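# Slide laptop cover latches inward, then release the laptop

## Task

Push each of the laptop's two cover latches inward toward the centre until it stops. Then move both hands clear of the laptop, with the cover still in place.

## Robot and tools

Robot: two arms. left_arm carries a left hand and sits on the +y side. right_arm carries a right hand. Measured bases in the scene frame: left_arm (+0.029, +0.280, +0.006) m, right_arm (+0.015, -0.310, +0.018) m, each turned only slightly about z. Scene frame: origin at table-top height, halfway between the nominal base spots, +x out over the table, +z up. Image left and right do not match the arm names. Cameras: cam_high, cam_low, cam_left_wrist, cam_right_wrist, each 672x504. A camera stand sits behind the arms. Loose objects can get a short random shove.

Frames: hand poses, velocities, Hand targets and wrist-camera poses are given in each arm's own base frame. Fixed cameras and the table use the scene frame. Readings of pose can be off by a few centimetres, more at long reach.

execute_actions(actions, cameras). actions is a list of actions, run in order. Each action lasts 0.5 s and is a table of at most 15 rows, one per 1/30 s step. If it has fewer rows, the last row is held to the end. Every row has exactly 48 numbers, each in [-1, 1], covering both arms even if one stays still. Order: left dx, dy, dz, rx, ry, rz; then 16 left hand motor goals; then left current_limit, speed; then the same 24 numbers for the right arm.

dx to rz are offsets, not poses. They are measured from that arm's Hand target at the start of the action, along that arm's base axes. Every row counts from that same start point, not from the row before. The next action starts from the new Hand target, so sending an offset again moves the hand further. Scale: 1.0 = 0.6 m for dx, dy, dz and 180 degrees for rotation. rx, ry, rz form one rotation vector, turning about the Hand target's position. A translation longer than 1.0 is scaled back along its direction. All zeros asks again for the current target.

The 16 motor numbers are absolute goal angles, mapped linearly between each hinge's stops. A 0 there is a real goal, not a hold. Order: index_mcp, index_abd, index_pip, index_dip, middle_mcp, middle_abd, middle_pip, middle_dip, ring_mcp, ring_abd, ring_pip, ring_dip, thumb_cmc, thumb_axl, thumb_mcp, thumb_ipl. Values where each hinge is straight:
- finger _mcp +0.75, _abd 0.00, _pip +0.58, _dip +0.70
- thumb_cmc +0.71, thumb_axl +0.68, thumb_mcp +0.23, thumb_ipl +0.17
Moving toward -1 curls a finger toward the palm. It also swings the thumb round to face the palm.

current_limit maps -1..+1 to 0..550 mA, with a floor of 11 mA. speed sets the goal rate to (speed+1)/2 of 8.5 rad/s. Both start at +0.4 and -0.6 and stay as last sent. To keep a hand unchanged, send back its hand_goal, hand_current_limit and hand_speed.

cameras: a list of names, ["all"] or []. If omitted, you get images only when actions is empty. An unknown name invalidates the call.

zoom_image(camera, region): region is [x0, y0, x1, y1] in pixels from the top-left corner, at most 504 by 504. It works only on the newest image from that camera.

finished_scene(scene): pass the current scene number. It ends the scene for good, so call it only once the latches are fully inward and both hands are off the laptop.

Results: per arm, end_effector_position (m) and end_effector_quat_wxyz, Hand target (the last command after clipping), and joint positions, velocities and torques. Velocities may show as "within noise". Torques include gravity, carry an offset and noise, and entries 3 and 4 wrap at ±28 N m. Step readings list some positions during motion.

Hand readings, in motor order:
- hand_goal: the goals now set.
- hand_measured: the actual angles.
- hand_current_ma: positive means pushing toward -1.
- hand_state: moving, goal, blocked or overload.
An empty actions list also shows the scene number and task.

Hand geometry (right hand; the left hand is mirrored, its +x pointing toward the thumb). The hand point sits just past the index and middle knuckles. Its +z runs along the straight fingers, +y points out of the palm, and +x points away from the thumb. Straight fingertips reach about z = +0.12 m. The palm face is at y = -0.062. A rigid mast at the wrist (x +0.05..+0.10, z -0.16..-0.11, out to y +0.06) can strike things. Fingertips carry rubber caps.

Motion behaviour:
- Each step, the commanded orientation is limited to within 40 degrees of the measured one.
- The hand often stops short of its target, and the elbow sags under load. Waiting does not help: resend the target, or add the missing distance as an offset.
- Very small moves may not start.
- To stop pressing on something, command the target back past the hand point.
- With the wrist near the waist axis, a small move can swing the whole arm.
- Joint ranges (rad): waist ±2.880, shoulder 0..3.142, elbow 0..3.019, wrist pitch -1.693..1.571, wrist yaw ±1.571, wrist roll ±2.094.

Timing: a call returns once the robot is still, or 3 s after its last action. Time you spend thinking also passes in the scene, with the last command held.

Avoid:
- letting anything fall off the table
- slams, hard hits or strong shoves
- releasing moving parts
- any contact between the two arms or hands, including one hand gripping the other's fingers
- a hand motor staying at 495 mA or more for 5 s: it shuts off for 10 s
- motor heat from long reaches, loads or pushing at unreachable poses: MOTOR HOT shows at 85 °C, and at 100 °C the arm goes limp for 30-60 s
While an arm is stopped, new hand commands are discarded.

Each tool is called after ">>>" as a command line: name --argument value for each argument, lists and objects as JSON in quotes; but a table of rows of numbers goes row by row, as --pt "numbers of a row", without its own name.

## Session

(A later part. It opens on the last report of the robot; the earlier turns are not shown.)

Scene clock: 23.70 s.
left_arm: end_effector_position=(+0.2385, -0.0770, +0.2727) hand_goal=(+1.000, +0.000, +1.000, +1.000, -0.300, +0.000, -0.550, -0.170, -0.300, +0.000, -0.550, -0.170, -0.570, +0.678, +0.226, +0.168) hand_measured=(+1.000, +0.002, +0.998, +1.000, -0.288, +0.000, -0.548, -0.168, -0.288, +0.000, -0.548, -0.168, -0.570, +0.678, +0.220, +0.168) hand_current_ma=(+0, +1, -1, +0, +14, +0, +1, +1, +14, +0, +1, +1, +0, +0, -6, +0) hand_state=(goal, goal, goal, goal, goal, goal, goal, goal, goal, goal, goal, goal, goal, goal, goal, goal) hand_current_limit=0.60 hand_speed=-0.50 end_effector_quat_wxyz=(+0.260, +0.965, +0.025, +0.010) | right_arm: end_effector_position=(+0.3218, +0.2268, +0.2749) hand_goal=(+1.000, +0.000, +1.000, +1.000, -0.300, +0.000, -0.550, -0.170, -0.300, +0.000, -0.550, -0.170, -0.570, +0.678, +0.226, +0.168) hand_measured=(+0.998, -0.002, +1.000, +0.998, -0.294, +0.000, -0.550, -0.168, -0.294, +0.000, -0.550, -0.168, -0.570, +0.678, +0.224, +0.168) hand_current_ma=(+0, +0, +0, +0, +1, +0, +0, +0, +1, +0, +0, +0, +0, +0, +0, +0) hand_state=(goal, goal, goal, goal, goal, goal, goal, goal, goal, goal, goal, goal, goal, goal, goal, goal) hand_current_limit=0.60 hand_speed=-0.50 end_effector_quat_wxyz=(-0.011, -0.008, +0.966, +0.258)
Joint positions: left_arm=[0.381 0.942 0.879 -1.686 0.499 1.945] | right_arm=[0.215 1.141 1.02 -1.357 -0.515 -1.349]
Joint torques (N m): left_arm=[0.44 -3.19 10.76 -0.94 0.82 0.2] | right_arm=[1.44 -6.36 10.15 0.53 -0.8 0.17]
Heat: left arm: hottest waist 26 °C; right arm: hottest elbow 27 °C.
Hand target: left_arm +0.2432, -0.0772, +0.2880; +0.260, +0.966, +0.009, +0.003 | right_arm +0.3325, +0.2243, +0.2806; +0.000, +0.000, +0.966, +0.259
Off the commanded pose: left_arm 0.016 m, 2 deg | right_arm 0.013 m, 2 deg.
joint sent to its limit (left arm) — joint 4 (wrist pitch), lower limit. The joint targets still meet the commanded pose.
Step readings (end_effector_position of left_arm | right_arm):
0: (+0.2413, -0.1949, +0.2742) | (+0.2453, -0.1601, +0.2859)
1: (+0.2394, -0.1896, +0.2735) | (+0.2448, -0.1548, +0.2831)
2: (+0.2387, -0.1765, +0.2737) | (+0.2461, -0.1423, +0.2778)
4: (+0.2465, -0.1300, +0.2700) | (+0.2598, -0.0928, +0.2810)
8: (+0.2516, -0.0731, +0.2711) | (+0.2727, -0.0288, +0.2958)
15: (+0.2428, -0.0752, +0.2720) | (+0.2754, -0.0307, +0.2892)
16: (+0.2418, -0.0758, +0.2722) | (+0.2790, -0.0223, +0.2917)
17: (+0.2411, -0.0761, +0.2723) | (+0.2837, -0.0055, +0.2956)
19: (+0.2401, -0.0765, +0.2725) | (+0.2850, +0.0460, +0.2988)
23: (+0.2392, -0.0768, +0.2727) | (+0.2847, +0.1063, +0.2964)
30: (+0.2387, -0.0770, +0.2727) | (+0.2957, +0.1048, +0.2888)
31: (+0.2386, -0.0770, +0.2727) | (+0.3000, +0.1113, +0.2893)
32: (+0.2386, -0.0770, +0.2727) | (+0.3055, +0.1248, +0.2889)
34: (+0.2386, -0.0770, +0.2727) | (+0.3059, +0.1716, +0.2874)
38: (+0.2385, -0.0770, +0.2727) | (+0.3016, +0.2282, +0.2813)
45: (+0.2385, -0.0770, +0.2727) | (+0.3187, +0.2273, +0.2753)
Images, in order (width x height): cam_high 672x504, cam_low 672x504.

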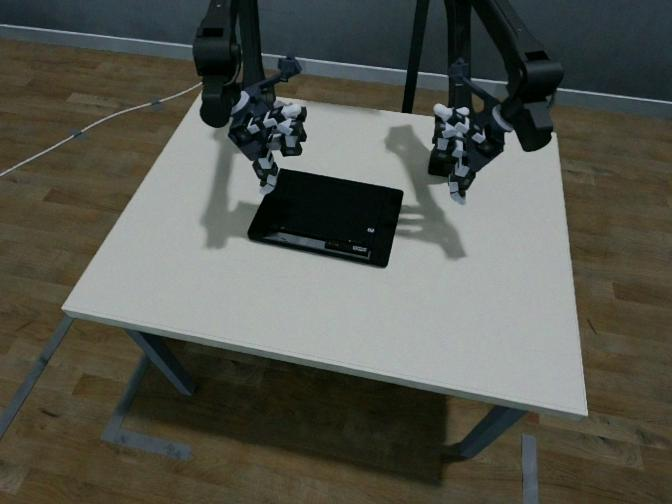

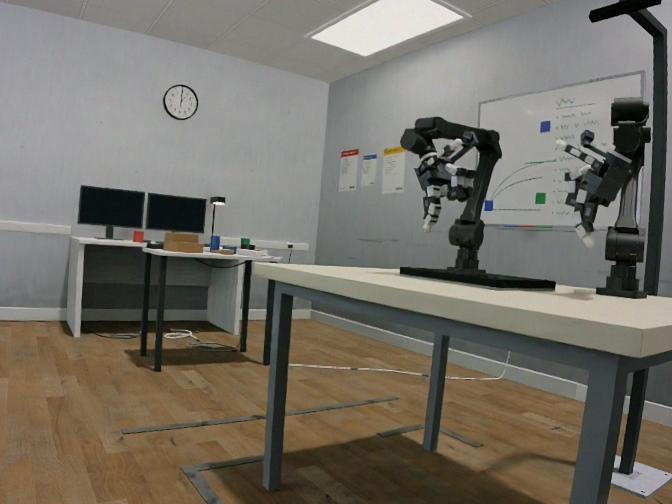

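>>> execute_actions --actions '[[[0,0,0,0,0,0,1,0,1,1,-0.3,0,-0.55,-0.17,-0.3,0,-0.55,-0.17,-0.57,0.678,0.226,0.168,0.6,-0.5,0.021,0.05,-0.1,0,0,0,1,0,1,1,-0.3,0,-0.55,-0.17,-0.3,0,-0.55,-0.17,-0.57,0.678,0.226,0.168,0.6,-0.5]]]' --cameras '["cam_high"]'

>>> zoom_image --camera "cam_high" --region '[245, 205, 305, 265]'

Scene clock: 24.77 s.
left_arm: end_effector_position=(+0.2385, -0.0770, +0.2727) hand_goal=(+1.000, +0.000, +1.000, +1.000, -0.300, +0.000, -0.550, -0.170, -0.300, +0.000, -0.550, -0.170, -0.570, +0.678, +0.226, +0.168) hand_measured=(+1.000, +0.002, +0.998, +1.000, -0.288, +0.000, -0.548, -0.168, -0.288, +0.000, -0.548, -0.168, -0.570, +0.678, +0.220, +0.168) hand_current_ma=(+0, +1, -1, +0, +14, +0, +1, +1, +14, +0, +1, +1, +0, +0, -6, +0) hand_state=(goal, goal, goal, goal, goal, goal, goal, goal, goal, goal, goal, goal, goal, goal, goal, goal) hand_current_limit=0.60 hand_speed=-0.50 end_effector_quat_wxyz=(+0.260, +0.965, +0.025, +0.010) | right_arm: end_effector_position=(+0.3419, +0.2497, +0.2125) hand_goal=(+1.000, +0.000, +1.000, +1.000, -0.300, +0.000, -0.550, -0.170, -0.300, +0.000, -0.550, -0.170, -0.570, +0.678, +0.226, +0.168) hand_measured=(+0.998, -0.002, +1.000, +0.998, -0.294, +0.000, -0.550, -0.168, -0.294, +0.000, -0.550, -0.168, -0.570, +0.678, +0.224, +0.168) hand_current_ma=(+0, +0, +0, +0, +1, +0, +0, +0, +1, +0, +0, +0, +0, +0, +0, +0) hand_state=(goal, goal, goal, goal, goal, goal, goal, goal, goal, goal, goal, goal, goal, goal, goal, goal) hand_current_limit=0.60 hand_speed=-0.50 end_effector_quat_wxyz=(-0.011, +0.003, +0.967, +0.255)
Joint positions: left_arm=[0.381 0.942 0.879 -1.686 0.499 1.945] | right_arm=[0.274 1.232 0.927 -1.134 -0.502 -1.256]
Joint torques (N m): left_arm=[0.38 -3.19 10.76 -0.94 0.82 0.2] | right_arm=[2.78 -8.12 9.24 0.53 -0.84 0.12]
Heat: left arm: hottest waist 26 °C; right arm: hottest elbow 27 °C.
Hand target: left_arm +0.2432, -0.0772, +0.2880; +0.260, +0.966, +0.009, +0.003 | right_arm +0.3452, +0.2543, +0.2207; +0.000, +0.000, +0.966, +0.259
Off the commanded pose: left_arm 0.016 m, 2 deg | right_arm 0.010 m, 1 deg.
joint sent to its limit (left arm) — joint 4 (wrist pitch), lower limit. The joint targets still meet the commanded pose.
Step readings (end_effector_position of left_arm | right_arm):
0: (+0.2385, -0.0770, +0.2727) | (+0.3218, +0.2268, +0.2749)
1: (+0.2385, -0.0770, +0.2727) | (+0.3241, +0.2279, +0.2713)
2: (+0.2385, -0.0770, +0.2727) | (+0.3300, +0.2312, +0.2674)
4: (+0.2385, -0.0770, +0.2727) | (+0.3356, +0.2393, +0.2497)
8: (+0.2385, -0.0770, +0.2727) | (+0.3380, +0.2488, +0.2169)
15: (+0.2385, -0.0770, +0.2727) | (+0.3417, +0.2499, +0.2122)
Images, in order (width x height): cam_high 672x504.

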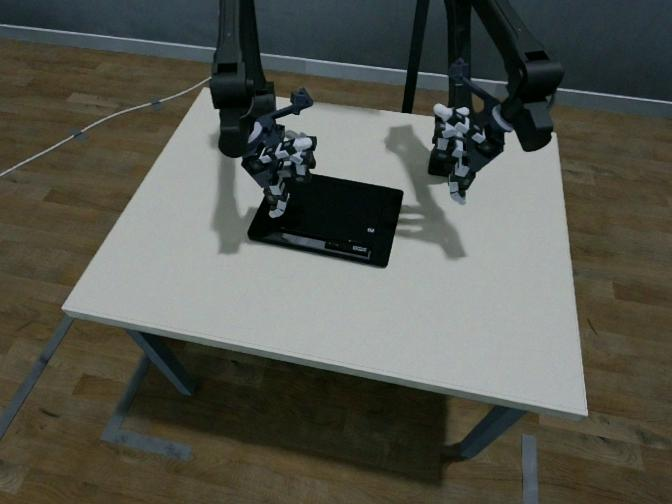

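Scaled by 8.400 from the camera's 672x504 image, which has a finer 960x720 frame.

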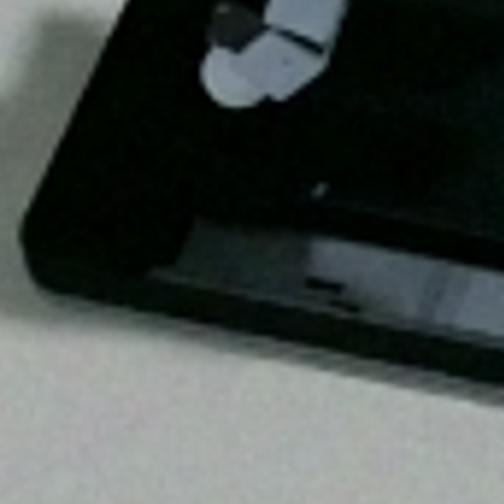

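>>> execute_actions --actions '[[[0,0,0,0,0,0,1,0,1,1,-0.3,0,-0.55,-0.17,-0.3,0,-0.55,-0.17,-0.57,0.678,0.226,0.168,0.6,-0.5,0.004,0.002,-0.05,0,0,0,1,0,1,1,-0.3,0,-0.55,-0.17,-0.3,0,-0.55,-0.17,-0.57,0.678,0.226,0.168,0.6,-0.5]]]' --cameras '["cam_high"]'

>>> zoom_image --camera "cam_high" --region '[245, 205, 305, 265]'

Scene clock: 25.70 s.
left_arm: end_effector_position=(+0.2385, -0.0770, +0.2727) hand_goal=(+1.000, +0.000, +1.000, +1.000, -0.300, +0.000, -0.550, -0.170, -0.300, +0.000, -0.550, -0.170, -0.570, +0.678, +0.226, +0.168) hand_measured=(+1.000, +0.002, +0.998, +1.000, -0.288, +0.000, -0.548, -0.168, -0.288, +0.000, -0.548, -0.168, -0.570, +0.678, +0.220, +0.168) hand_current_ma=(+0, +1, -1, +0, +14, +0, +1, +1, +14, +0, +1, +1, +0, +0, -6, +0) hand_state=(goal, goal, goal, goal, goal, goal, goal, goal, goal, goal, goal, goal, goal, goal, goal, goal) hand_current_limit=0.60 hand_speed=-0.50 end_effector_quat_wxyz=(+0.260, +0.965, +0.025, +0.010) | right_arm: end_effector_position=(+0.3456, +0.2507, +0.1907) hand_goal=(+1.000, +0.000, +1.000, +1.000, -0.300, +0.000, -0.550, -0.170, -0.300, +0.000, -0.550, -0.170, -0.570, +0.678, +0.226, +0.168) hand_measured=(+1.000, -0.002, +1.000, +0.998, -0.294, +0.000, -0.550, -0.168, -0.294, +0.000, -0.550, -0.168, -0.570, +0.678, +0.224, +0.168) hand_current_ma=(+0, +0, +0, +0, +1, +0, +0, +0, +1, +0, +0, +0, +0, +0, +0, +0) hand_state=(goal, goal, goal, goal, goal, goal, goal, goal, goal, goal, goal, goal, goal, goal, goal, goal) hand_current_limit=0.60 hand_speed=-0.50 end_effector_quat_wxyz=(-0.002, +0.002, +0.966, +0.258)
Joint positions: left_arm=[0.381 0.942 0.879 -1.686 0.499 1.945] | right_arm=[0.274 1.255 0.881 -1.045 -0.502 -1.254]
Joint torques (N m): left_arm=[0.38 -3.19 10.76 -0.94 0.82 0.2] | right_arm=[3.25 -7.65 8.68 0.7 -0.81 0.12]
Heat: left arm: hottest waist 26 °C; right arm: hottest elbow 28 °C.
Hand target: left_arm +0.2432, -0.0772, +0.2880; +0.260, +0.966, +0.009, +0.003 | right_arm +0.3475, +0.2555, +0.1905; +0.000, +0.000, +0.966, +0.259
Off the commanded pose: left_arm 0.016 m, 2 deg | right_arm 0.005 m, 0 deg.
joint sent to its limit (left arm) — joint 4 (wrist pitch), lower limit. The joint targets still meet the commanded pose.
Step readings (end_effector_position of left_arm | right_arm):
0: (+0.2385, -0.0770, +0.2727) | (+0.3420, +0.2497, +0.2125)
1: (+0.2385, -0.0770, +0.2727) | (+0.3426, +0.2500, +0.2111)
2: (+0.2385, -0.0770, +0.2727) | (+0.3450, +0.2507, +0.2098)
4: (+0.2385, -0.0770, +0.2727) | (+0.3463, +0.2511, +0.2030)
8: (+0.2385, -0.0770, +0.2727) | (+0.3449, +0.2506, +0.1917)
15: (+0.2385, -0.0770, +0.2727) | (+0.3456, +0.2507, +0.1907)
Images, in order (width x height): cam_high 672x504.

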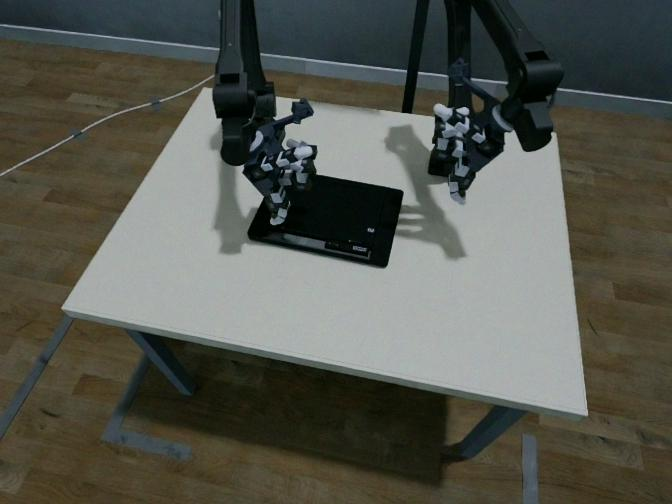

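Scaled by 8.400 from the camera's 672x504 image, which has a finer 960x720 frame.

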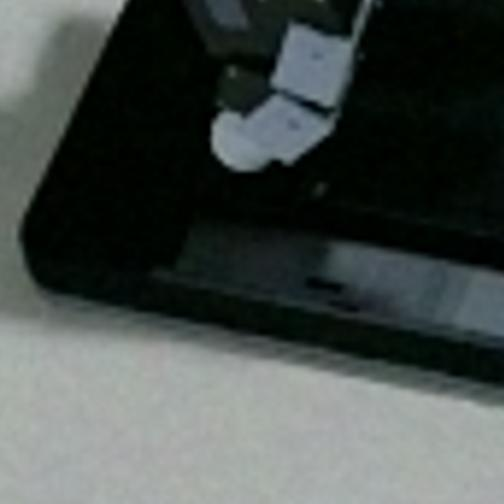

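>>> execute_actions --actions '[[[0,0,0,0,0,0,1,0,1,1,-0.3,0,-0.55,-0.17,-0.3,0,-0.55,-0.17,-0.57,0.678,0.226,0.168,0.6,-0.5,-0.017,-0.003,-0.018,0,0,0,1,0,1,1,-0.3,0,-0.55,-0.17,-0.3,0,-0.55,-0.17,-0.57,0.678,0.226,0.168,0.6,-0.5]]]' --cameras '["cam_high"]'

>>> zoom_image --camera "cam_high" --region '[245, 205, 305, 265]'

Scene clock: 26.83 s.
left_arm: end_effector_position=(+0.2385, -0.0770, +0.2727) hand_goal=(+1.000, +0.000, +1.000, +1.000, -0.300, +0.000, -0.550, -0.170, -0.300, +0.000, -0.550, -0.170, -0.570, +0.678, +0.226, +0.168) hand_measured=(+1.000, +0.002, +0.998, +1.000, -0.288, +0.000, -0.548, -0.168, -0.288, +0.000, -0.548, -0.168, -0.570, +0.678, +0.220, +0.168) hand_current_ma=(+0, +1, -1, +0, +14, +0, +1, +1, +14, +0, +1, +1, +0, +0, -6, +0) hand_state=(goal, goal, goal, goal, goal, goal, goal, goal, goal, goal, goal, goal, goal, goal, goal, goal) hand_current_limit=0.60 hand_speed=-0.50 end_effector_quat_wxyz=(+0.260, +0.965, +0.025, +0.010) | right_arm: end_effector_position=(+0.3364, +0.2482, +0.1754) hand_goal=(+1.000, +0.000, +1.000, +1.000, -0.300, +0.000, -0.550, -0.170, -0.300, +0.000, -0.550, -0.170, -0.570, +0.678, +0.226, +0.168) hand_measured=(+1.000, -0.002, +1.000, +0.998, -0.294, +0.000, -0.550, -0.168, -0.294, +0.000, -0.550, -0.168, -0.570, +0.678, +0.224, +0.168) hand_current_ma=(+0, +0, +0, +0, +1, +0, +0, +0, +1, +0, +0, +0, +0, +0, +0, +0) hand_state=(goal, goal, goal, goal, goal, goal, goal, goal, goal, goal, goal, goal, goal, goal, goal, goal) hand_current_limit=0.60 hand_speed=-0.50 end_effector_quat_wxyz=(-0.007, +0.004, +0.966, +0.257)
Joint positions: left_arm=[0.381 0.942 0.879 -1.686 0.499 1.945] | right_arm=[0.275 1.25 0.835 -1.015 -0.502 -1.25]
Joint torques (N m): left_arm=[0.38 -3.19 10.76 -0.94 0.82 0.2] | right_arm=[3.37 -7.59 8.47 0.73 -0.77 0.18]
Heat: left arm: hottest waist 26 °C; right arm: hottest elbow 28 °C.
Hand target: left_arm +0.2432, -0.0772, +0.2880; +0.260, +0.966, +0.009, +0.003 | right_arm +0.3374, +0.2536, +0.1799; +0.000, +0.000, +0.966, +0.259
Off the commanded pose: left_arm 0.016 m, 2 deg | right_arm 0.007 m, 1 deg.
joint sent to its limit (left arm) — joint 4 (wrist pitch), lower limit. The joint targets still meet the commanded pose.
Step readings (end_effector_position of left_arm | right_arm):
0: (+0.2385, -0.0770, +0.2727) | (+0.3456, +0.2507, +0.1907)
1: (+0.2385, -0.0770, +0.2727) | (+0.3453, +0.2507, +0.1896)
2: (+0.2385, -0.0770, +0.2727) | (+0.3451, +0.2506, +0.1884)
4: (+0.2385, -0.0770, +0.2727) | (+0.3413, +0.2496, +0.1828)
8: (+0.2385, -0.0770, +0.2727) | (+0.3358, +0.2481, +0.1752)
15: (+0.2385, -0.0770, +0.2727) | (+0.3364, +0.2482, +0.1754)
Images, in order (width x height): cam_high 672x504.

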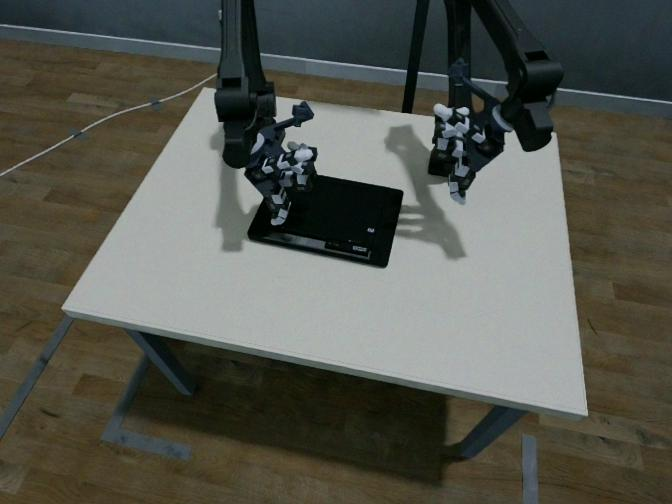

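Scaled by 8.400 from the camera's 672x504 image, which has a finer 960x720 frame.

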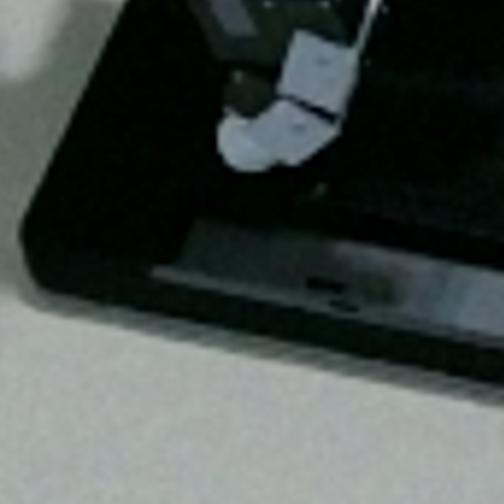

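>>> execute_actions --actions '[[[0,0,0,0,0,0,1,0,1,1,-0.3,0,-0.55,-0.17,-0.3,0,-0.55,-0.17,-0.57,0.678,0.226,0.168,0.6,-0.5,0.01,-0.002,-0.007,0,0,0,1,0,1,1,-0.3,0,-0.55,-0.17,-0.3,0,-0.55,-0.17,-0.57,0.678,0.226,0.168,0.6,-0.5]]]' --cameras '["cam_high"]'

>>> zoom_image --camera "cam_high" --region '[245, 205, 305, 265]'

Scene clock: 27.77 s.
left_arm: end_effector_position=(+0.2385, -0.0770, +0.2727) hand_goal=(+1.000, +0.000, +1.000, +1.000, -0.300, +0.000, -0.550, -0.170, -0.300, +0.000, -0.550, -0.170, -0.570, +0.678, +0.226, +0.168) hand_measured=(+1.000, +0.002, +0.998, +1.000, -0.288, +0.000, -0.548, -0.168, -0.288, +0.000, -0.548, -0.168, -0.570, +0.678, +0.220, +0.168) hand_current_ma=(+0, +1, -1, +0, +14, +0, +1, +1, +14, +0, +1, +1, +0, +0, -6, +0) hand_state=(goal, goal, goal, goal, goal, goal, goal, goal, goal, goal, goal, goal, goal, goal, goal, goal) hand_current_limit=0.60 hand_speed=-0.50 end_effector_quat_wxyz=(+0.260, +0.965, +0.025, +0.010) | right_arm: end_effector_position=(+0.3384, +0.2488, +0.1754) hand_goal=(+1.000, +0.000, +1.000, +1.000, -0.300, +0.000, -0.550, -0.170, -0.300, +0.000, -0.550, -0.170, -0.570, +0.678, +0.226, +0.168) hand_measured=(+1.000, -0.002, +1.000, +0.998, -0.294, +0.000, -0.550, -0.168, -0.294, +0.000, -0.550, -0.168, -0.570, +0.678, +0.224, +0.168) hand_current_ma=(+0, +0, +0, +0, +1, +0, +0, +0, +1, +0, +0, +0, +0, +0, +0, +0) hand_state=(goal, goal, goal, goal, goal, goal, goal, goal, goal, goal, goal, goal, goal, goal, goal, goal) hand_current_limit=0.60 hand_speed=-0.50 end_effector_quat_wxyz=(-0.003, +0.003, +0.966, +0.258)
Joint positions: left_arm=[0.381 0.942 0.879 -1.686 0.499 1.945] | right_arm=[0.275 1.252 0.835 -1.004 -0.502 -1.25]
Joint torques (N m): left_arm=[0.38 -3.19 10.74 -0.92 0.82 0.2] | right_arm=[1.61 -6.18 8.96 0.66 -0.81 0.05]
Heat: left arm: hottest waist 26 °C; right arm: hottest elbow 28 °C.
Hand target: left_arm +0.2432, -0.0772, +0.2880; +0.260, +0.966, +0.009, +0.003 | right_arm +0.3434, +0.2525, +0.1756; +0.000, +0.000, +0.966, +0.259
Off the commanded pose: left_arm 0.016 m, 2 deg | right_arm 0.006 m, 1 deg.
joint sent to its limit (left arm) — joint 4 (wrist pitch), lower limit. The joint targets still meet the commanded pose.
Step readings (end_effector_position of left_arm | right_arm):
0: (+0.2385, -0.0770, +0.2727) | (+0.3364, +0.2482, +0.1754)
1: (+0.2385, -0.0770, +0.2727) | (+0.3366, +0.2483, +0.1754)
2: (+0.2385, -0.0770, +0.2727) | (+0.3372, +0.2484, +0.1756)
4: (+0.2385, -0.0770, +0.2727) | (+0.3380, +0.2487, +0.1757)
8: (+0.2385, -0.0770, +0.2727) | (+0.3383, +0.2488, +0.1754)
15: (+0.2385, -0.0770, +0.2727) | (+0.3384, +0.2488, +0.1754)
Images, in order (width x height): cam_high 672x504.

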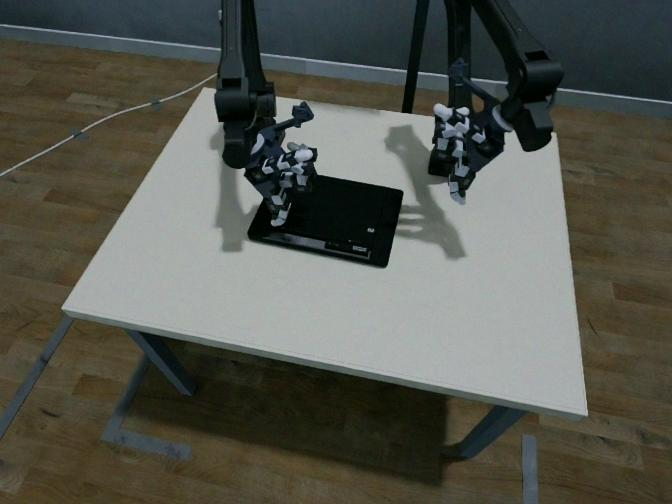

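Scaled by 8.400 from the camera's 672x504 image, which has a finer 960x720 frame.

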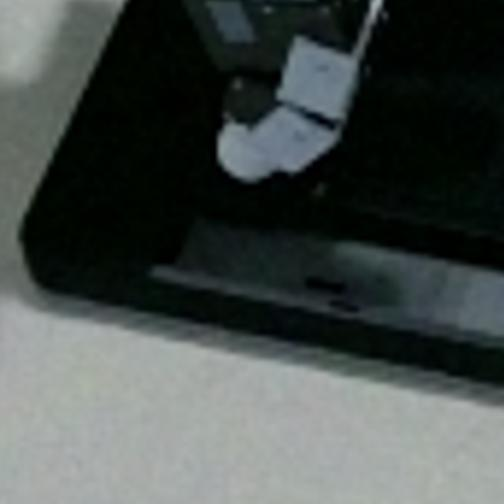

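>>> execute_actions --actions '[[[0,0,0,0,0,0,1,0,1,1,-0.3,0,-0.55,-0.17,-0.3,0,-0.55,-0.17,-0.57,0.678,0.226,0.168,0.6,-0.5,-0.001,-0.004,-0.022,0,0,0,1,0,1,1,-0.3,0,-0.55,-0.17,-0.3,0,-0.55,-0.17,-0.57,0.678,0.226,0.168,0.6,-0.5]]]' --cameras '["cam_high","cam_low"]'

>>> zoom_image --camera "cam_high" --region '[245, 205, 305, 265]'

>>> zoom_image --camera "cam_low" --region '[390, 230, 450, 290]'

Scene clock: 28.77 s.
left_arm: end_effector_position=(+0.2385, -0.0770, +0.2727) hand_goal=(+1.000, +0.000, +1.000, +1.000, -0.300, +0.000, -0.550, -0.170, -0.300, +0.000, -0.550, -0.170, -0.570, +0.678, +0.226, +0.168) hand_measured=(+1.000, +0.002, +0.998, +1.000, -0.288, +0.000, -0.548, -0.168, -0.288, +0.000, -0.548, -0.168, -0.570, +0.678, +0.220, +0.168) hand_current_ma=(+0, +1, -1, +0, +14, +0, +1, +1, +14, +0, +1, +1, +0, +0, -6, +0) hand_state=(goal, goal, goal, goal, goal, goal, goal, goal, goal, goal, goal, goal, goal, goal, goal, goal) hand_current_limit=0.60 hand_speed=-0.50 end_effector_quat_wxyz=(+0.260, +0.965, +0.025, +0.010) | right_arm: end_effector_position=(+0.3411, +0.2499, +0.1703) hand_goal=(+1.000, +0.000, +1.000, +1.000, -0.300, +0.000, -0.550, -0.170, -0.300, +0.000, -0.550, -0.170, -0.570, +0.678, +0.226, +0.168) hand_measured=(+1.000, -0.012, +1.000, +1.000, -0.294, +0.000, -0.550, -0.168, -0.294, +0.000, -0.550, -0.168, -0.570, +0.678, +0.224, +0.168) hand_current_ma=(+0, -2, +0, +0, +1, +0, +0, +0, +1, +0, +0, +0, +0, +0, +0, +0) hand_state=(goal, goal, goal, goal, goal, goal, goal, goal, goal, goal, goal, goal, goal, goal, goal, goal) hand_current_limit=0.60 hand_speed=-0.50 end_effector_quat_wxyz=(+0.003, +0.001, +0.965, +0.261)
Joint positions: left_arm=[0.381 0.942 0.879 -1.686 0.499 1.945] | right_arm=[0.275 1.262 0.825 -0.97 -0.504 -1.251]
Joint torques (N m): left_arm=[0.38 -3.25 10.76 -0.94 0.82 0.2] | right_arm=[1.79 -6.36 7.95 0.98 -0.83 -0.02]
Heat: left arm: hottest waist 26 °C; right arm: hottest elbow 28 °C.
Hand target: left_arm +0.2432, -0.0772, +0.2880; +0.260, +0.966, +0.009, +0.003 | right_arm +0.3428, +0.2500, +0.1625; +0.000, +0.000, +0.966, +0.259
Off the commanded pose: left_arm 0.016 m, 2 deg | right_arm 0.008 m, 0 deg.
joint sent to its limit (left arm) — joint 4 (wrist pitch), lower limit. The joint targets still meet the commanded pose.
Step readings (end_effector_position of left_arm | right_arm):
0: (+0.2385, -0.0770, +0.2727) | (+0.3384, +0.2488, +0.1754)
1: (+0.2385, -0.0770, +0.2727) | (+0.3386, +0.2489, +0.1750)
2: (+0.2385, -0.0770, +0.2727) | (+0.3398, +0.2492, +0.1743)
4: (+0.2385, -0.0770, +0.2727) | (+0.3408, +0.2495, +0.1714)
8: (+0.2385, -0.0770, +0.2727) | (+0.3411, +0.2499, +0.1703)
15: (+0.2385, -0.0770, +0.2727) | (+0.3411, +0.2499, +0.1703)
Images, in order (width x height): cam_high 672x504, cam_low 672x504.

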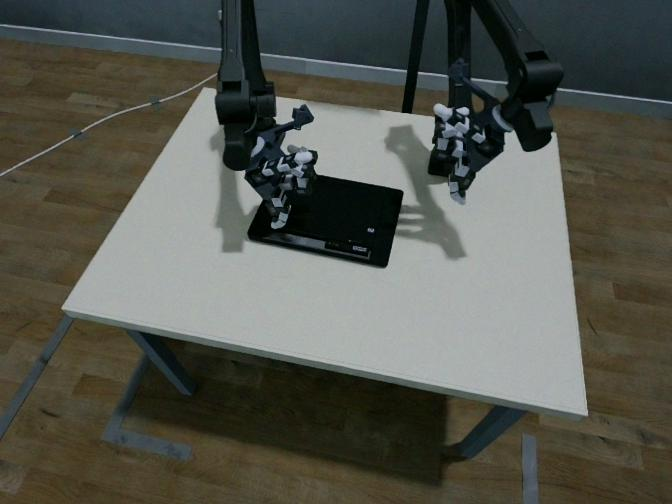

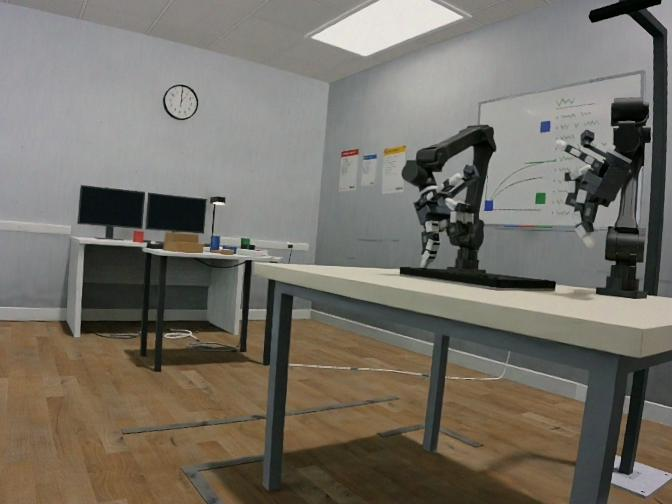

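Scaled by 8.400 from the camera's 672x504 image, which has a finer 960x720 frame.

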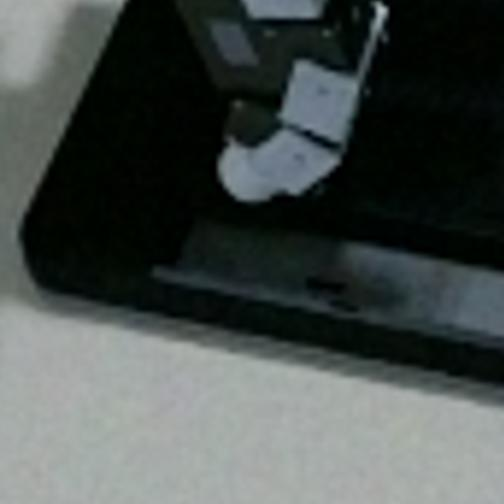

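Scaled by 8.400 from the camera's 672x504 image, which has a finer 960x720 frame.

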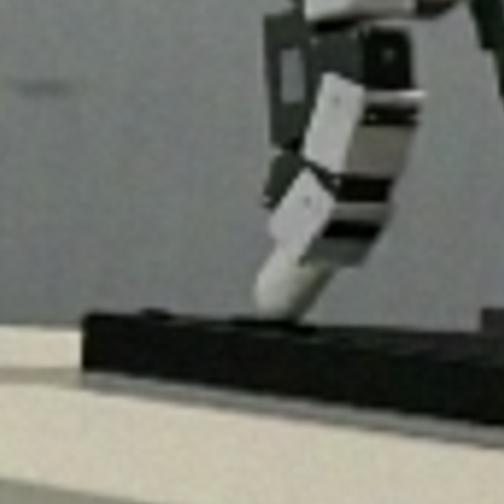

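>>> execute_actions --actions '[[[0,0,0,0,0,0,1,0,1,1,-0.3,0,-0.55,-0.17,-0.3,0,-0.55,-0.17,-0.57,0.678,0.226,0.168,0.6,-0.5,-0.022,-0.006,0.04,0,0,0,1,0,1,1,-0.3,0,-0.55,-0.17,-0.3,0,-0.55,-0.17,-0.57,0.678,0.226,0.168,0.6,-0.5]]]' --cameras '["cam_high"]'

>>> zoom_image --camera "cam_high" --region '[245, 205, 305, 265]'

Scene clock: 29.87 s.
left_arm: end_effector_position=(+0.2385, -0.0770, +0.2727) hand_goal=(+1.000, +0.000, +1.000, +1.000, -0.300, +0.000, -0.550, -0.170, -0.300, +0.000, -0.550, -0.170, -0.570, +0.678, +0.226, +0.168) hand_measured=(+1.000, +0.002, +0.998, +1.000, -0.288, +0.000, -0.548, -0.168, -0.288, +0.000, -0.548, -0.168, -0.570, +0.678, +0.220, +0.168) hand_current_ma=(+0, +1, -1, +0, +14, +0, +1, +1, +14, +0, +1, +1, +0, +0, -6, +0) hand_state=(goal, goal, goal, goal, goal, goal, goal, goal, goal, goal, goal, goal, goal, goal, goal, goal) hand_current_limit=0.60 hand_speed=-0.50 end_effector_quat_wxyz=(+0.260, +0.965, +0.025, +0.010) | right_arm: end_effector_position=(+0.3286, +0.2463, +0.1846) hand_goal=(+1.000, +0.000, +1.000, +1.000, -0.300, +0.000, -0.550, -0.170, -0.300, +0.000, -0.550, -0.170, -0.570, +0.678, +0.226, +0.168) hand_measured=(+1.000, -0.002, +1.000, +1.000, -0.294, +0.000, -0.550, -0.168, -0.294, +0.000, -0.550, -0.168, -0.570, +0.678, +0.224, +0.168) hand_current_ma=(+0, +0, +0, +0, +1, +0, +0, +0, +1, +0, +0, +0, +0, +0, +0, +0) hand_state=(goal, goal, goal, goal, goal, goal, goal, goal, goal, goal, goal, goal, goal, goal, goal, goal) hand_current_limit=0.60 hand_speed=-0.50 end_effector_quat_wxyz=(+0.001, +0.002, +0.966, +0.260)
Joint positions: left_arm=[0.381 0.942 0.879 -1.686 0.499 1.945] | right_arm=[0.275 1.209 0.824 -1.026 -0.503 -1.251]
Joint torques (N m): left_arm=[0.38 -3.19 10.76 -0.94 0.82 0.2] | right_arm=[2.14 -6.89 8.95 -0.13 -0.84 0.02]
Heat: left arm: hottest waist 26 °C; right arm: hottest elbow 28 °C.
Hand target: left_arm +0.2432, -0.0772, +0.2880; +0.260, +0.966, +0.009, +0.003 | right_arm +0.3296, +0.2464, +0.1864; +0.000, +0.000, +0.966, +0.259
Off the commanded pose: left_arm 0.016 m, 2 deg | right_arm 0.002 m, 0 deg.
joint sent to its limit (left arm) — joint 4 (wrist pitch), lower limit. The joint targets still meet the commanded pose.
Step readings (end_effector_position of left_arm | right_arm):
0: (+0.2385, -0.0770, +0.2727) | (+0.3411, +0.2499, +0.1703)
1: (+0.2385, -0.0770, +0.2727) | (+0.3400, +0.2496, +0.1708)
2: (+0.2385, -0.0770, +0.2727) | (+0.3375, +0.2488, +0.1720)
4: (+0.2385, -0.0770, +0.2727) | (+0.3322, +0.2473, +0.1758)
8: (+0.2385, -0.0770, +0.2727) | (+0.3289, +0.2464, +0.1842)
15: (+0.2385, -0.0770, +0.2727) | (+0.3286, +0.2463, +0.1846)
Images, in order (width x height): cam_high 672x504.

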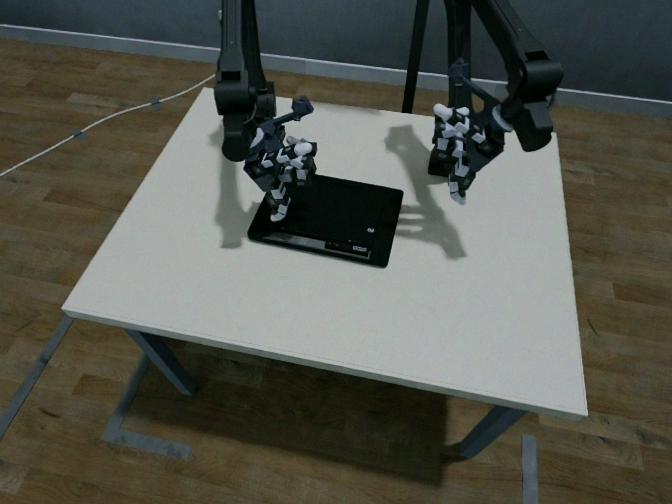

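Scaled by 8.400 from the camera's 672x504 image, which has a finer 960x720 frame.

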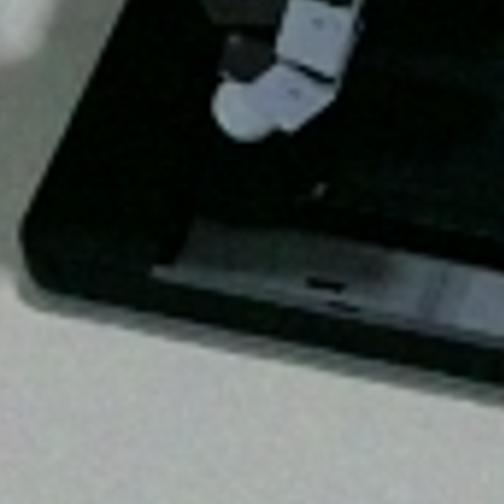

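>>> execute_actions --actions '[[[0,0,0,0,0,0,1,0,1,1,-0.3,0,-0.55,-0.17,-0.3,0,-0.55,-0.17,-0.57,0.678,0.226,0.168,0.6,-0.5,0.0155,0.002,-0.025,0,0,0,1,0,1,1,-0.3,0,-0.55,-0.17,-0.3,0,-0.55,-0.17,-0.57,0.678,0.226,0.168,0.6,-0.5]]]' --cameras '["cam_high"]'

>>> zoom_image --camera "cam_high" --region '[245, 205, 305, 265]'

Scene clock: 30.83 s.
left_arm: end_effector_position=(+0.2385, -0.0770, +0.2727) hand_goal=(+1.000, +0.000, +1.000, +1.000, -0.300, +0.000, -0.550, -0.170, -0.300, +0.000, -0.550, -0.170, -0.570, +0.678, +0.226, +0.168) hand_measured=(+1.000, +0.002, +0.998, +1.000, -0.288, +0.000, -0.548, -0.168, -0.288, +0.000, -0.548, -0.168, -0.570, +0.678, +0.220, +0.168) hand_current_ma=(+0, +1, -1, +0, +14, +0, +1, +1, +14, +0, +1, +1, +0, +0, -6, +0) hand_state=(goal, goal, goal, goal, goal, goal, goal, goal, goal, goal, goal, goal, goal, goal, goal, goal) hand_current_limit=0.60 hand_speed=-0.50 end_effector_quat_wxyz=(+0.260, +0.965, +0.025, +0.010) | right_arm: end_effector_position=(+0.3352, +0.2482, +0.1713) hand_goal=(+1.000, +0.000, +1.000, +1.000, -0.300, +0.000, -0.550, -0.170, -0.300, +0.000, -0.550, -0.170, -0.570, +0.678, +0.226, +0.168) hand_measured=(+1.000, -0.002, +1.000, +1.000, -0.294, +0.000, -0.550, -0.168, -0.294, +0.000, -0.550, -0.168, -0.570, +0.678, +0.224, +0.168) hand_current_ma=(+0, +0, +0, +0, +1, +0, +0, +0, +1, +0, +0, +0, +0, +0, +0, +0) hand_state=(goal, goal, goal, goal, goal, goal, goal, goal, goal, goal, goal, goal, goal, goal, goal, goal) hand_current_limit=0.60 hand_speed=-0.50 end_effector_quat_wxyz=(-0.006, +0.003, +0.966, +0.258)
Joint positions: left_arm=[0.381 0.942 0.879 -1.686 0.499 1.945] | right_arm=[0.275 1.252 0.824 -0.999 -0.503 -1.253]
Joint torques (N m): left_arm=[0.44 -3.19 10.76 -0.92 0.82 0.2] | right_arm=[1.08 -6.53 8.47 0.57 -0.82 -0.02]
Heat: left arm: hottest waist 26 °C; right arm: hottest elbow 28 °C.
Hand target: left_arm +0.2432, -0.0772, +0.2880; +0.260, +0.966, +0.009, +0.003 | right_arm +0.3389, +0.2476, +0.1714; +0.000, +0.000, +0.966, +0.259
Off the commanded pose: left_arm 0.016 m, 2 deg | right_arm 0.004 m, 1 deg.
joint sent to its limit (left arm) — joint 4 (wrist pitch), lower limit. The joint targets still meet the commanded pose.
Step readings (end_effector_position of left_arm | right_arm):
0: (+0.2385, -0.0770, +0.2727) | (+0.3286, +0.2463, +0.1846)
1: (+0.2385, -0.0770, +0.2727) | (+0.3292, +0.2464, +0.1843)
2: (+0.2385, -0.0770, +0.2727) | (+0.3305, +0.2469, +0.1835)
4: (+0.2385, -0.0770, +0.2727) | (+0.3333, +0.2477, +0.1796)
8: (+0.2385, -0.0770, +0.2727) | (+0.3350, +0.2481, +0.1719)
15: (+0.2385, -0.0770, +0.2727) | (+0.3352, +0.2482, +0.1713)
Images, in order (width x height): cam_high 672x504.

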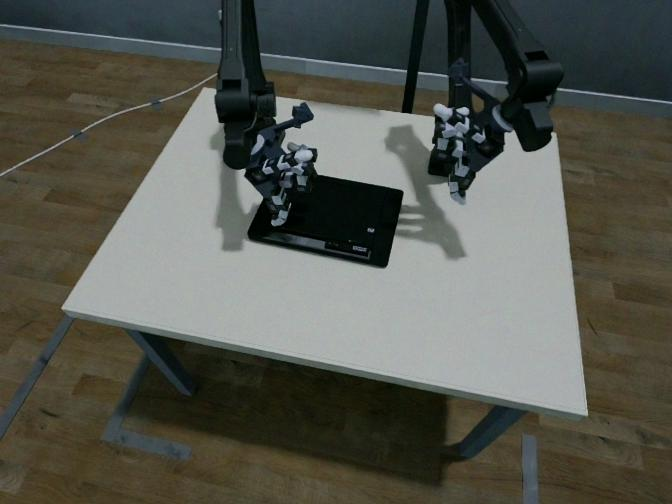

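Scaled by 8.400 from the camera's 672x504 image, which has a finer 960x720 frame.

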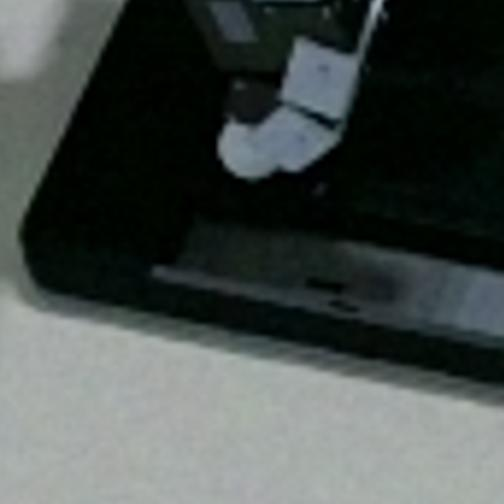

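>>> execute_actions --actions '[[[0,0,0,0,0,0,1,0,1,1,-0.3,0,-0.55,-0.17,-0.3,0,-0.55,-0.17,-0.57,0.678,0.226,0.168,0.6,-0.5,-0.002,-0.002,-0.019,0,0,0,1,0,1,1,-0.3,0,-0.55,-0.17,-0.3,0,-0.55,-0.17,-0.57,0.678,0.226,0.168,0.6,-0.5]]]' --cameras '["cam_high","cam_low"]'

>>> zoom_image --camera "cam_high" --region '[245, 205, 305, 265]'

>>> zoom_image --camera "cam_low" --region '[390, 230, 450, 290]'

Scene clock: 32.27 s.
left_arm: end_effector_position=(+0.2385, -0.0770, +0.2727) hand_goal=(+1.000, +0.000, +1.000, +1.000, -0.300, +0.000, -0.550, -0.170, -0.300, +0.000, -0.550, -0.170, -0.570, +0.678, +0.226, +0.168) hand_measured=(+1.000, +0.002, +0.998, +1.000, -0.288, +0.000, -0.548, -0.168, -0.288, +0.000, -0.548, -0.168, -0.570, +0.678, +0.220, +0.168) hand_current_ma=(+0, +1, -1, +0, +14, +0, +1, +1, +14, +0, +1, +1, +0, +0, -6, +0) hand_state=(goal, goal, goal, goal, goal, goal, goal, goal, goal, goal, goal, goal, goal, goal, goal, goal) hand_current_limit=0.60 hand_speed=-0.50 end_effector_quat_wxyz=(+0.260, +0.965, +0.025, +0.010) | right_arm: end_effector_position=(+0.3363, +0.2486, +0.1698) hand_goal=(+1.000, +0.000, +1.000, +1.000, -0.300, +0.000, -0.550, -0.170, -0.300, +0.000, -0.550, -0.170, -0.570, +0.678, +0.226, +0.168) hand_measured=(+1.000, -0.022, +1.000, +1.000, -0.294, +0.000, -0.550, -0.168, -0.294, +0.000, -0.550, -0.168, -0.570, +0.678, +0.224, +0.168) hand_current_ma=(+0, -7, +0, +0, +1, +0, +0, +0, +1, +0, +0, +0, +0, +0, +0, +0) hand_state=(goal, blocked, goal, goal, goal, goal, goal, goal, goal, goal, goal, goal, goal, goal, goal, goal) hand_current_limit=0.60 hand_speed=-0.50 end_effector_quat_wxyz=(+0.001, +0.000, +0.966, +0.260)
Joint positions: left_arm=[0.381 0.942 0.879 -1.686 0.499 1.945] | right_arm=[0.275 1.251 0.815 -0.976 -0.503 -1.254]
Joint torques (N m): left_arm=[0.38 -3.19 10.76 -0.94 0.82 0.2] | right_arm=[1.32 -5.77 7.39 1.09 -0.83 -0.02]
Heat: left arm: hottest waist 26 °C; right arm: hottest elbow 28 °C.
Hand target: left_arm +0.2432, -0.0772, +0.2880; +0.260, +0.966, +0.009, +0.003 | right_arm +0.3377, +0.2464, +0.1600; +0.000, +0.000, +0.966, +0.259
Off the commanded pose: left_arm 0.016 m, 2 deg | right_arm 0.010 m, 0 deg.
joint sent to its limit (left arm) — joint 4 (wrist pitch), lower limit. The joint targets still meet the commanded pose.
Step readings (end_effector_position of left_arm | right_arm):
0: (+0.2385, -0.0770, +0.2727) | (+0.3352, +0.2482, +0.1713)
1: (+0.2385, -0.0770, +0.2727) | (+0.3352, +0.2483, +0.1709)
2: (+0.2385, -0.0770, +0.2727) | (+0.3358, +0.2485, +0.1700)
4: (+0.2385, -0.0770, +0.2727) | (+0.3361, +0.2486, +0.1700)
8: (+0.2385, -0.0770, +0.2727) | (+0.3362, +0.2486, +0.1698)
15: (+0.2385, -0.0770, +0.2727) | (+0.3363, +0.2486, +0.1698)
Images, in order (width x height): cam_high 672x504, cam_low 672x504.

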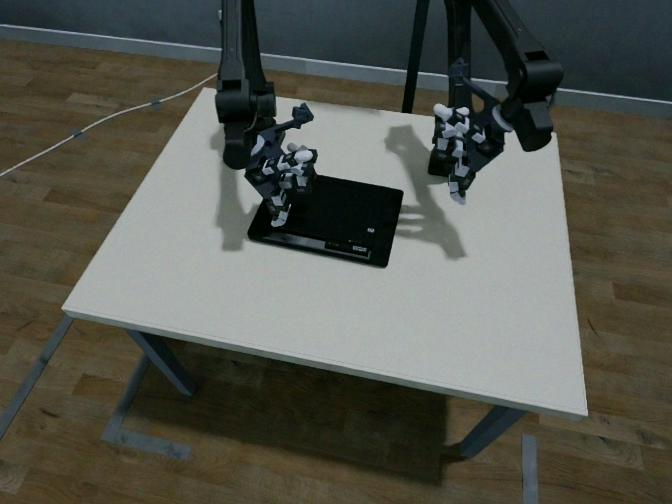

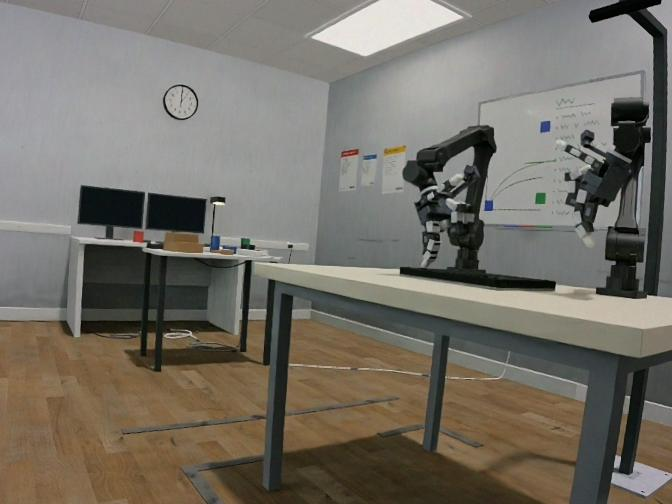

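Scaled by 8.400 from the camera's 672x504 image, which has a finer 960x720 frame.

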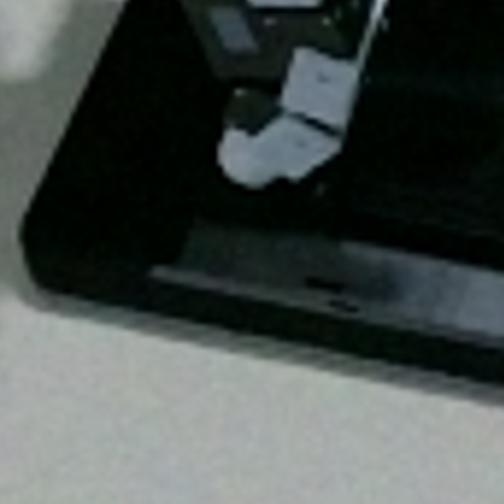

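Scaled by 8.400 from the camera's 672x504 image, which has a finer 960x720 frame.

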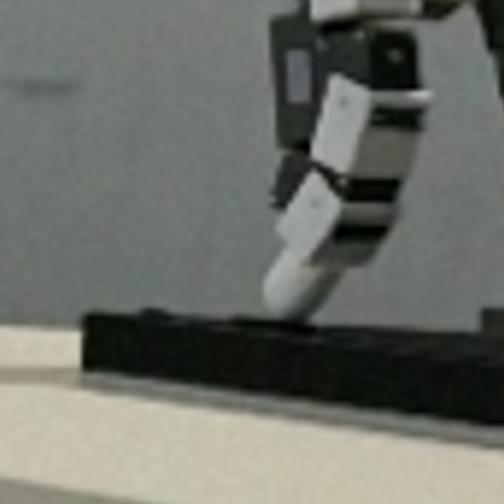

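>>> execute_actions --actions '[[[0,0,0,0,0,0,1,0,1,1,-0.3,0,-0.55,-0.17,-0.3,0,-0.55,-0.17,-0.57,0.678,0.226,0.168,0.6,-0.5,-0.006,0.032,-0.007,0,0,0,1,0,1,1,-0.3,0,-0.55,-0.17,-0.3,0,-0.55,-0.17,-0.57,0.678,0.226,0.168,0.6,-0.5]]]' --cameras '["cam_high"]'

>>> zoom_image --camera "cam_high" --region '[245, 205, 305, 265]'

Scene clock: 33.10 s.
left_arm: end_effector_position=(+0.2385, -0.0770, +0.2727) hand_goal=(+1.000, +0.000, +1.000, +1.000, -0.300, +0.000, -0.550, -0.170, -0.300, +0.000, -0.550, -0.170, -0.570, +0.678, +0.226, +0.168) hand_measured=(+1.000, +0.002, +0.998, +1.000, -0.288, +0.000, -0.548, -0.168, -0.288, +0.000, -0.548, -0.168, -0.570, +0.678, +0.220, +0.168) hand_current_ma=(+0, +1, -1, +0, +14, +0, +1, +1, +14, +0, +1, +1, +0, +0, -6, +0) hand_state=(goal, goal, goal, goal, goal, goal, goal, goal, goal, goal, goal, goal, goal, goal, goal, goal) hand_current_limit=0.60 hand_speed=-0.50 end_effector_quat_wxyz=(+0.260, +0.965, +0.025, +0.010) | right_arm: end_effector_position=(+0.3396, +0.2577, +0.1690) hand_goal=(+1.000, +0.000, +1.000, +1.000, -0.300, +0.000, -0.550, -0.170, -0.300, +0.000, -0.550, -0.170, -0.570, +0.678, +0.226, +0.168) hand_measured=(+1.000, -0.044, +1.000, +1.000, -0.294, +0.000, -0.550, -0.168, -0.294, +0.000, -0.550, -0.168, -0.570, +0.678, +0.224, +0.168) hand_current_ma=(+0, -23, +0, +0, +1, +0, +0, +0, +1, +0, +0, +0, +0, +0, +0, +0) hand_state=(goal, blocked, goal, goal, goal, goal, goal, goal, goal, goal, goal, goal, goal, goal, goal, goal) hand_current_limit=0.60 hand_speed=-0.50 end_effector_quat_wxyz=(+0.010, +0.009, +0.966, +0.259)
Joint positions: left_arm=[0.381 0.942 0.879 -1.686 0.499 1.945] | right_arm=[0.305 1.249 0.811 -0.936 -0.489 -1.198]
Joint torques (N m): left_arm=[0.38 -3.19 10.74 -0.94 0.82 0.2] | right_arm=[3.9 -5.66 7.17 1.33 -1.06 0]
Heat: left arm: hottest waist 26 °C; right arm: hottest elbow 28 °C.
Hand target: left_arm +0.2432, -0.0772, +0.2880; +0.260, +0.966, +0.009, +0.003 | right_arm +0.3340, +0.2657, +0.1557; +0.000, +0.000, +0.966, +0.259
Off the commanded pose: left_arm 0.016 m, 2 deg | right_arm 0.016 m, 2 deg.
joint sent to its limit (left arm) — joint 4 (wrist pitch), lower limit. The joint targets still meet the commanded pose.
Step readings (end_effector_position of left_arm | right_arm):
0: (+0.2385, -0.0770, +0.2727) | (+0.3363, +0.2486, +0.1698)
1: (+0.2385, -0.0770, +0.2727) | (+0.3369, +0.2492, +0.1695)
2: (+0.2385, -0.0770, +0.2727) | (+0.3379, +0.2504, +0.1691)
4: (+0.2385, -0.0770, +0.2727) | (+0.3376, +0.2548, +0.1690)
8: (+0.2385, -0.0770, +0.2727) | (+0.3384, +0.2577, +0.1689)
15: (+0.2385, -0.0770, +0.2727) | (+0.3394, +0.2577, +0.1690)
Images, in order (width x height): cam_high 672x504.

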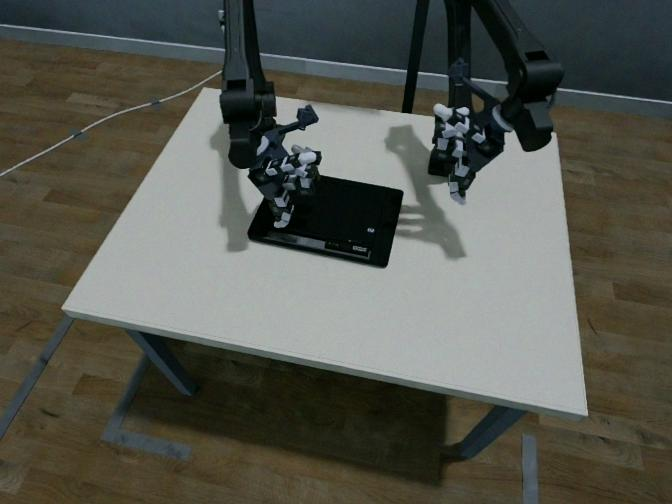

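Scaled by 8.400 from the camera's 672x504 image, which has a finer 960x720 frame.

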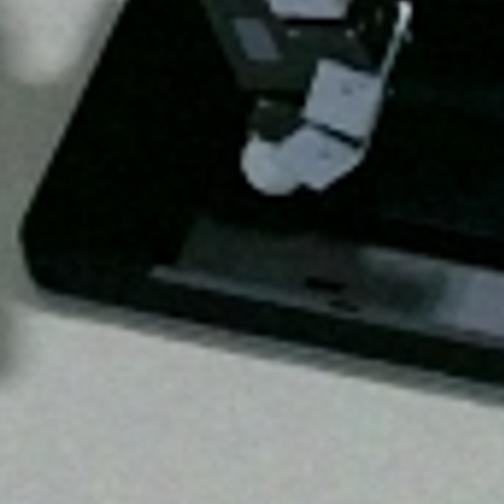

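>>> execute_actions --actions '[[[0,0,0,0,0,0,1,0,1,1,-0.3,0,-0.55,-0.17,-0.3,0,-0.55,-0.17,-0.57,0.678,0.226,0.168,0.6,-0.5,-0.006,0.03,0,0,0,0,1,0,1,1,-0.3,0,-0.55,-0.17,-0.3,0,-0.55,-0.17,-0.57,0.678,0.226,0.168,0.6,-0.5]]]' --cameras '["cam_high"]'

>>> zoom_image --camera "cam_high" --region '[245, 205, 305, 265]'

Scene clock: 34.03 s.
left_arm: end_effector_position=(+0.2385, -0.0770, +0.2727) hand_goal=(+1.000, +0.000, +1.000, +1.000, -0.300, +0.000, -0.550, -0.170, -0.300, +0.000, -0.550, -0.170, -0.570, +0.678, +0.226, +0.168) hand_measured=(+1.000, +0.002, +0.998, +1.000, -0.288, +0.000, -0.548, -0.168, -0.288, +0.000, -0.548, -0.168, -0.570, +0.678, +0.220, +0.168) hand_current_ma=(+0, +1, -1, +0, +14, +0, +1, +1, +14, +0, +1, +1, +0, +0, -6, +0) hand_state=(goal, goal, goal, goal, goal, goal, goal, goal, goal, goal, goal, goal, goal, goal, goal, goal) hand_current_limit=0.60 hand_speed=-0.50 end_effector_quat_wxyz=(+0.260, +0.965, +0.025, +0.010) | right_arm: end_effector_position=(+0.3331, +0.2790, +0.1664) hand_goal=(+1.000, +0.000, +1.000, +1.000, -0.300, +0.000, -0.550, -0.170, -0.300, +0.000, -0.550, -0.170, -0.570, +0.678, +0.226, +0.168) hand_measured=(+1.000, -0.006, +1.000, +1.000, -0.294, +0.000, -0.550, -0.168, -0.294, +0.000, -0.550, -0.168, -0.570, +0.678, +0.222, +0.168) hand_current_ma=(+0, -1, +0, +0, +1, +0, +0, +0, +1, +0, +0, +0, +0, +0, +0, +0) hand_state=(goal, goal, goal, goal, goal, goal, goal, goal, goal, goal, goal, goal, goal, goal, goal, goal) hand_current_limit=0.60 hand_speed=-0.50 end_effector_quat_wxyz=(+0.012, -0.001, +0.966, +0.259)
Joint positions: left_arm=[0.381 0.942 0.879 -1.686 0.499 1.945] | right_arm=[0.37 1.254 0.804 -0.891 -0.476 -1.147]
Joint torques (N m): left_arm=[0.38 -3.19 10.76 -0.92 0.82 0.2] | right_arm=[3.25 -5.71 7.72 0.84 -1.09 0.12]
Heat: left arm: hottest waist 26 °C; right arm: hottest elbow 28 °C.
Hand target: left_arm +0.2432, -0.0772, +0.2880; +0.260, +0.966, +0.009, +0.003 | right_arm +0.3305, +0.2837, +0.1559; +0.000, -0.001, +0.966, +0.259
Off the commanded pose: left_arm 0.016 m, 2 deg | right_arm 0.012 m, 1 deg.
joint sent to its limit (left arm) — joint 4 (wrist pitch), lower limit. The joint targets still meet the commanded pose.
Step readings (end_effector_position of left_arm | right_arm):
0: (+0.2385, -0.0770, +0.2727) | (+0.3396, +0.2577, +0.1690)
1: (+0.2385, -0.0770, +0.2727) | (+0.3401, +0.2585, +0.1690)
2: (+0.2385, -0.0770, +0.2727) | (+0.3403, +0.2602, +0.1683)
4: (+0.2385, -0.0770, +0.2727) | (+0.3386, +0.2678, +0.1692)
8: (+0.2385, -0.0770, +0.2727) | (+0.3319, +0.2788, +0.1662)
15: (+0.2385, -0.0770, +0.2727) | (+0.3330, +0.2790, +0.1664)
Images, in order (width x height): cam_high 672x504.

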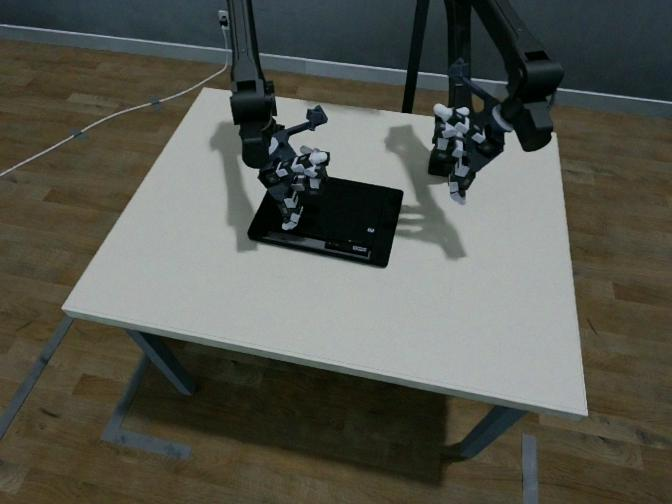

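Scaled by 8.400 from the camera's 672x504 image, which has a finer 960x720 frame.

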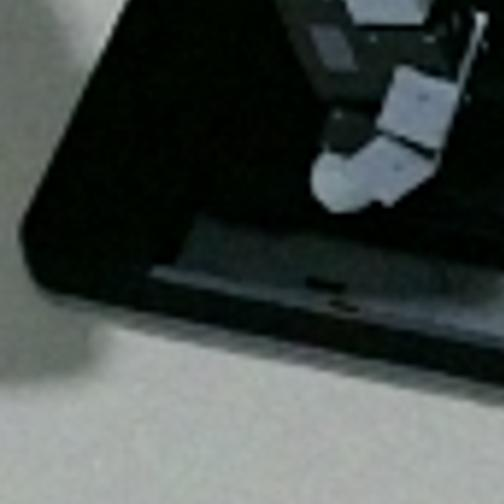

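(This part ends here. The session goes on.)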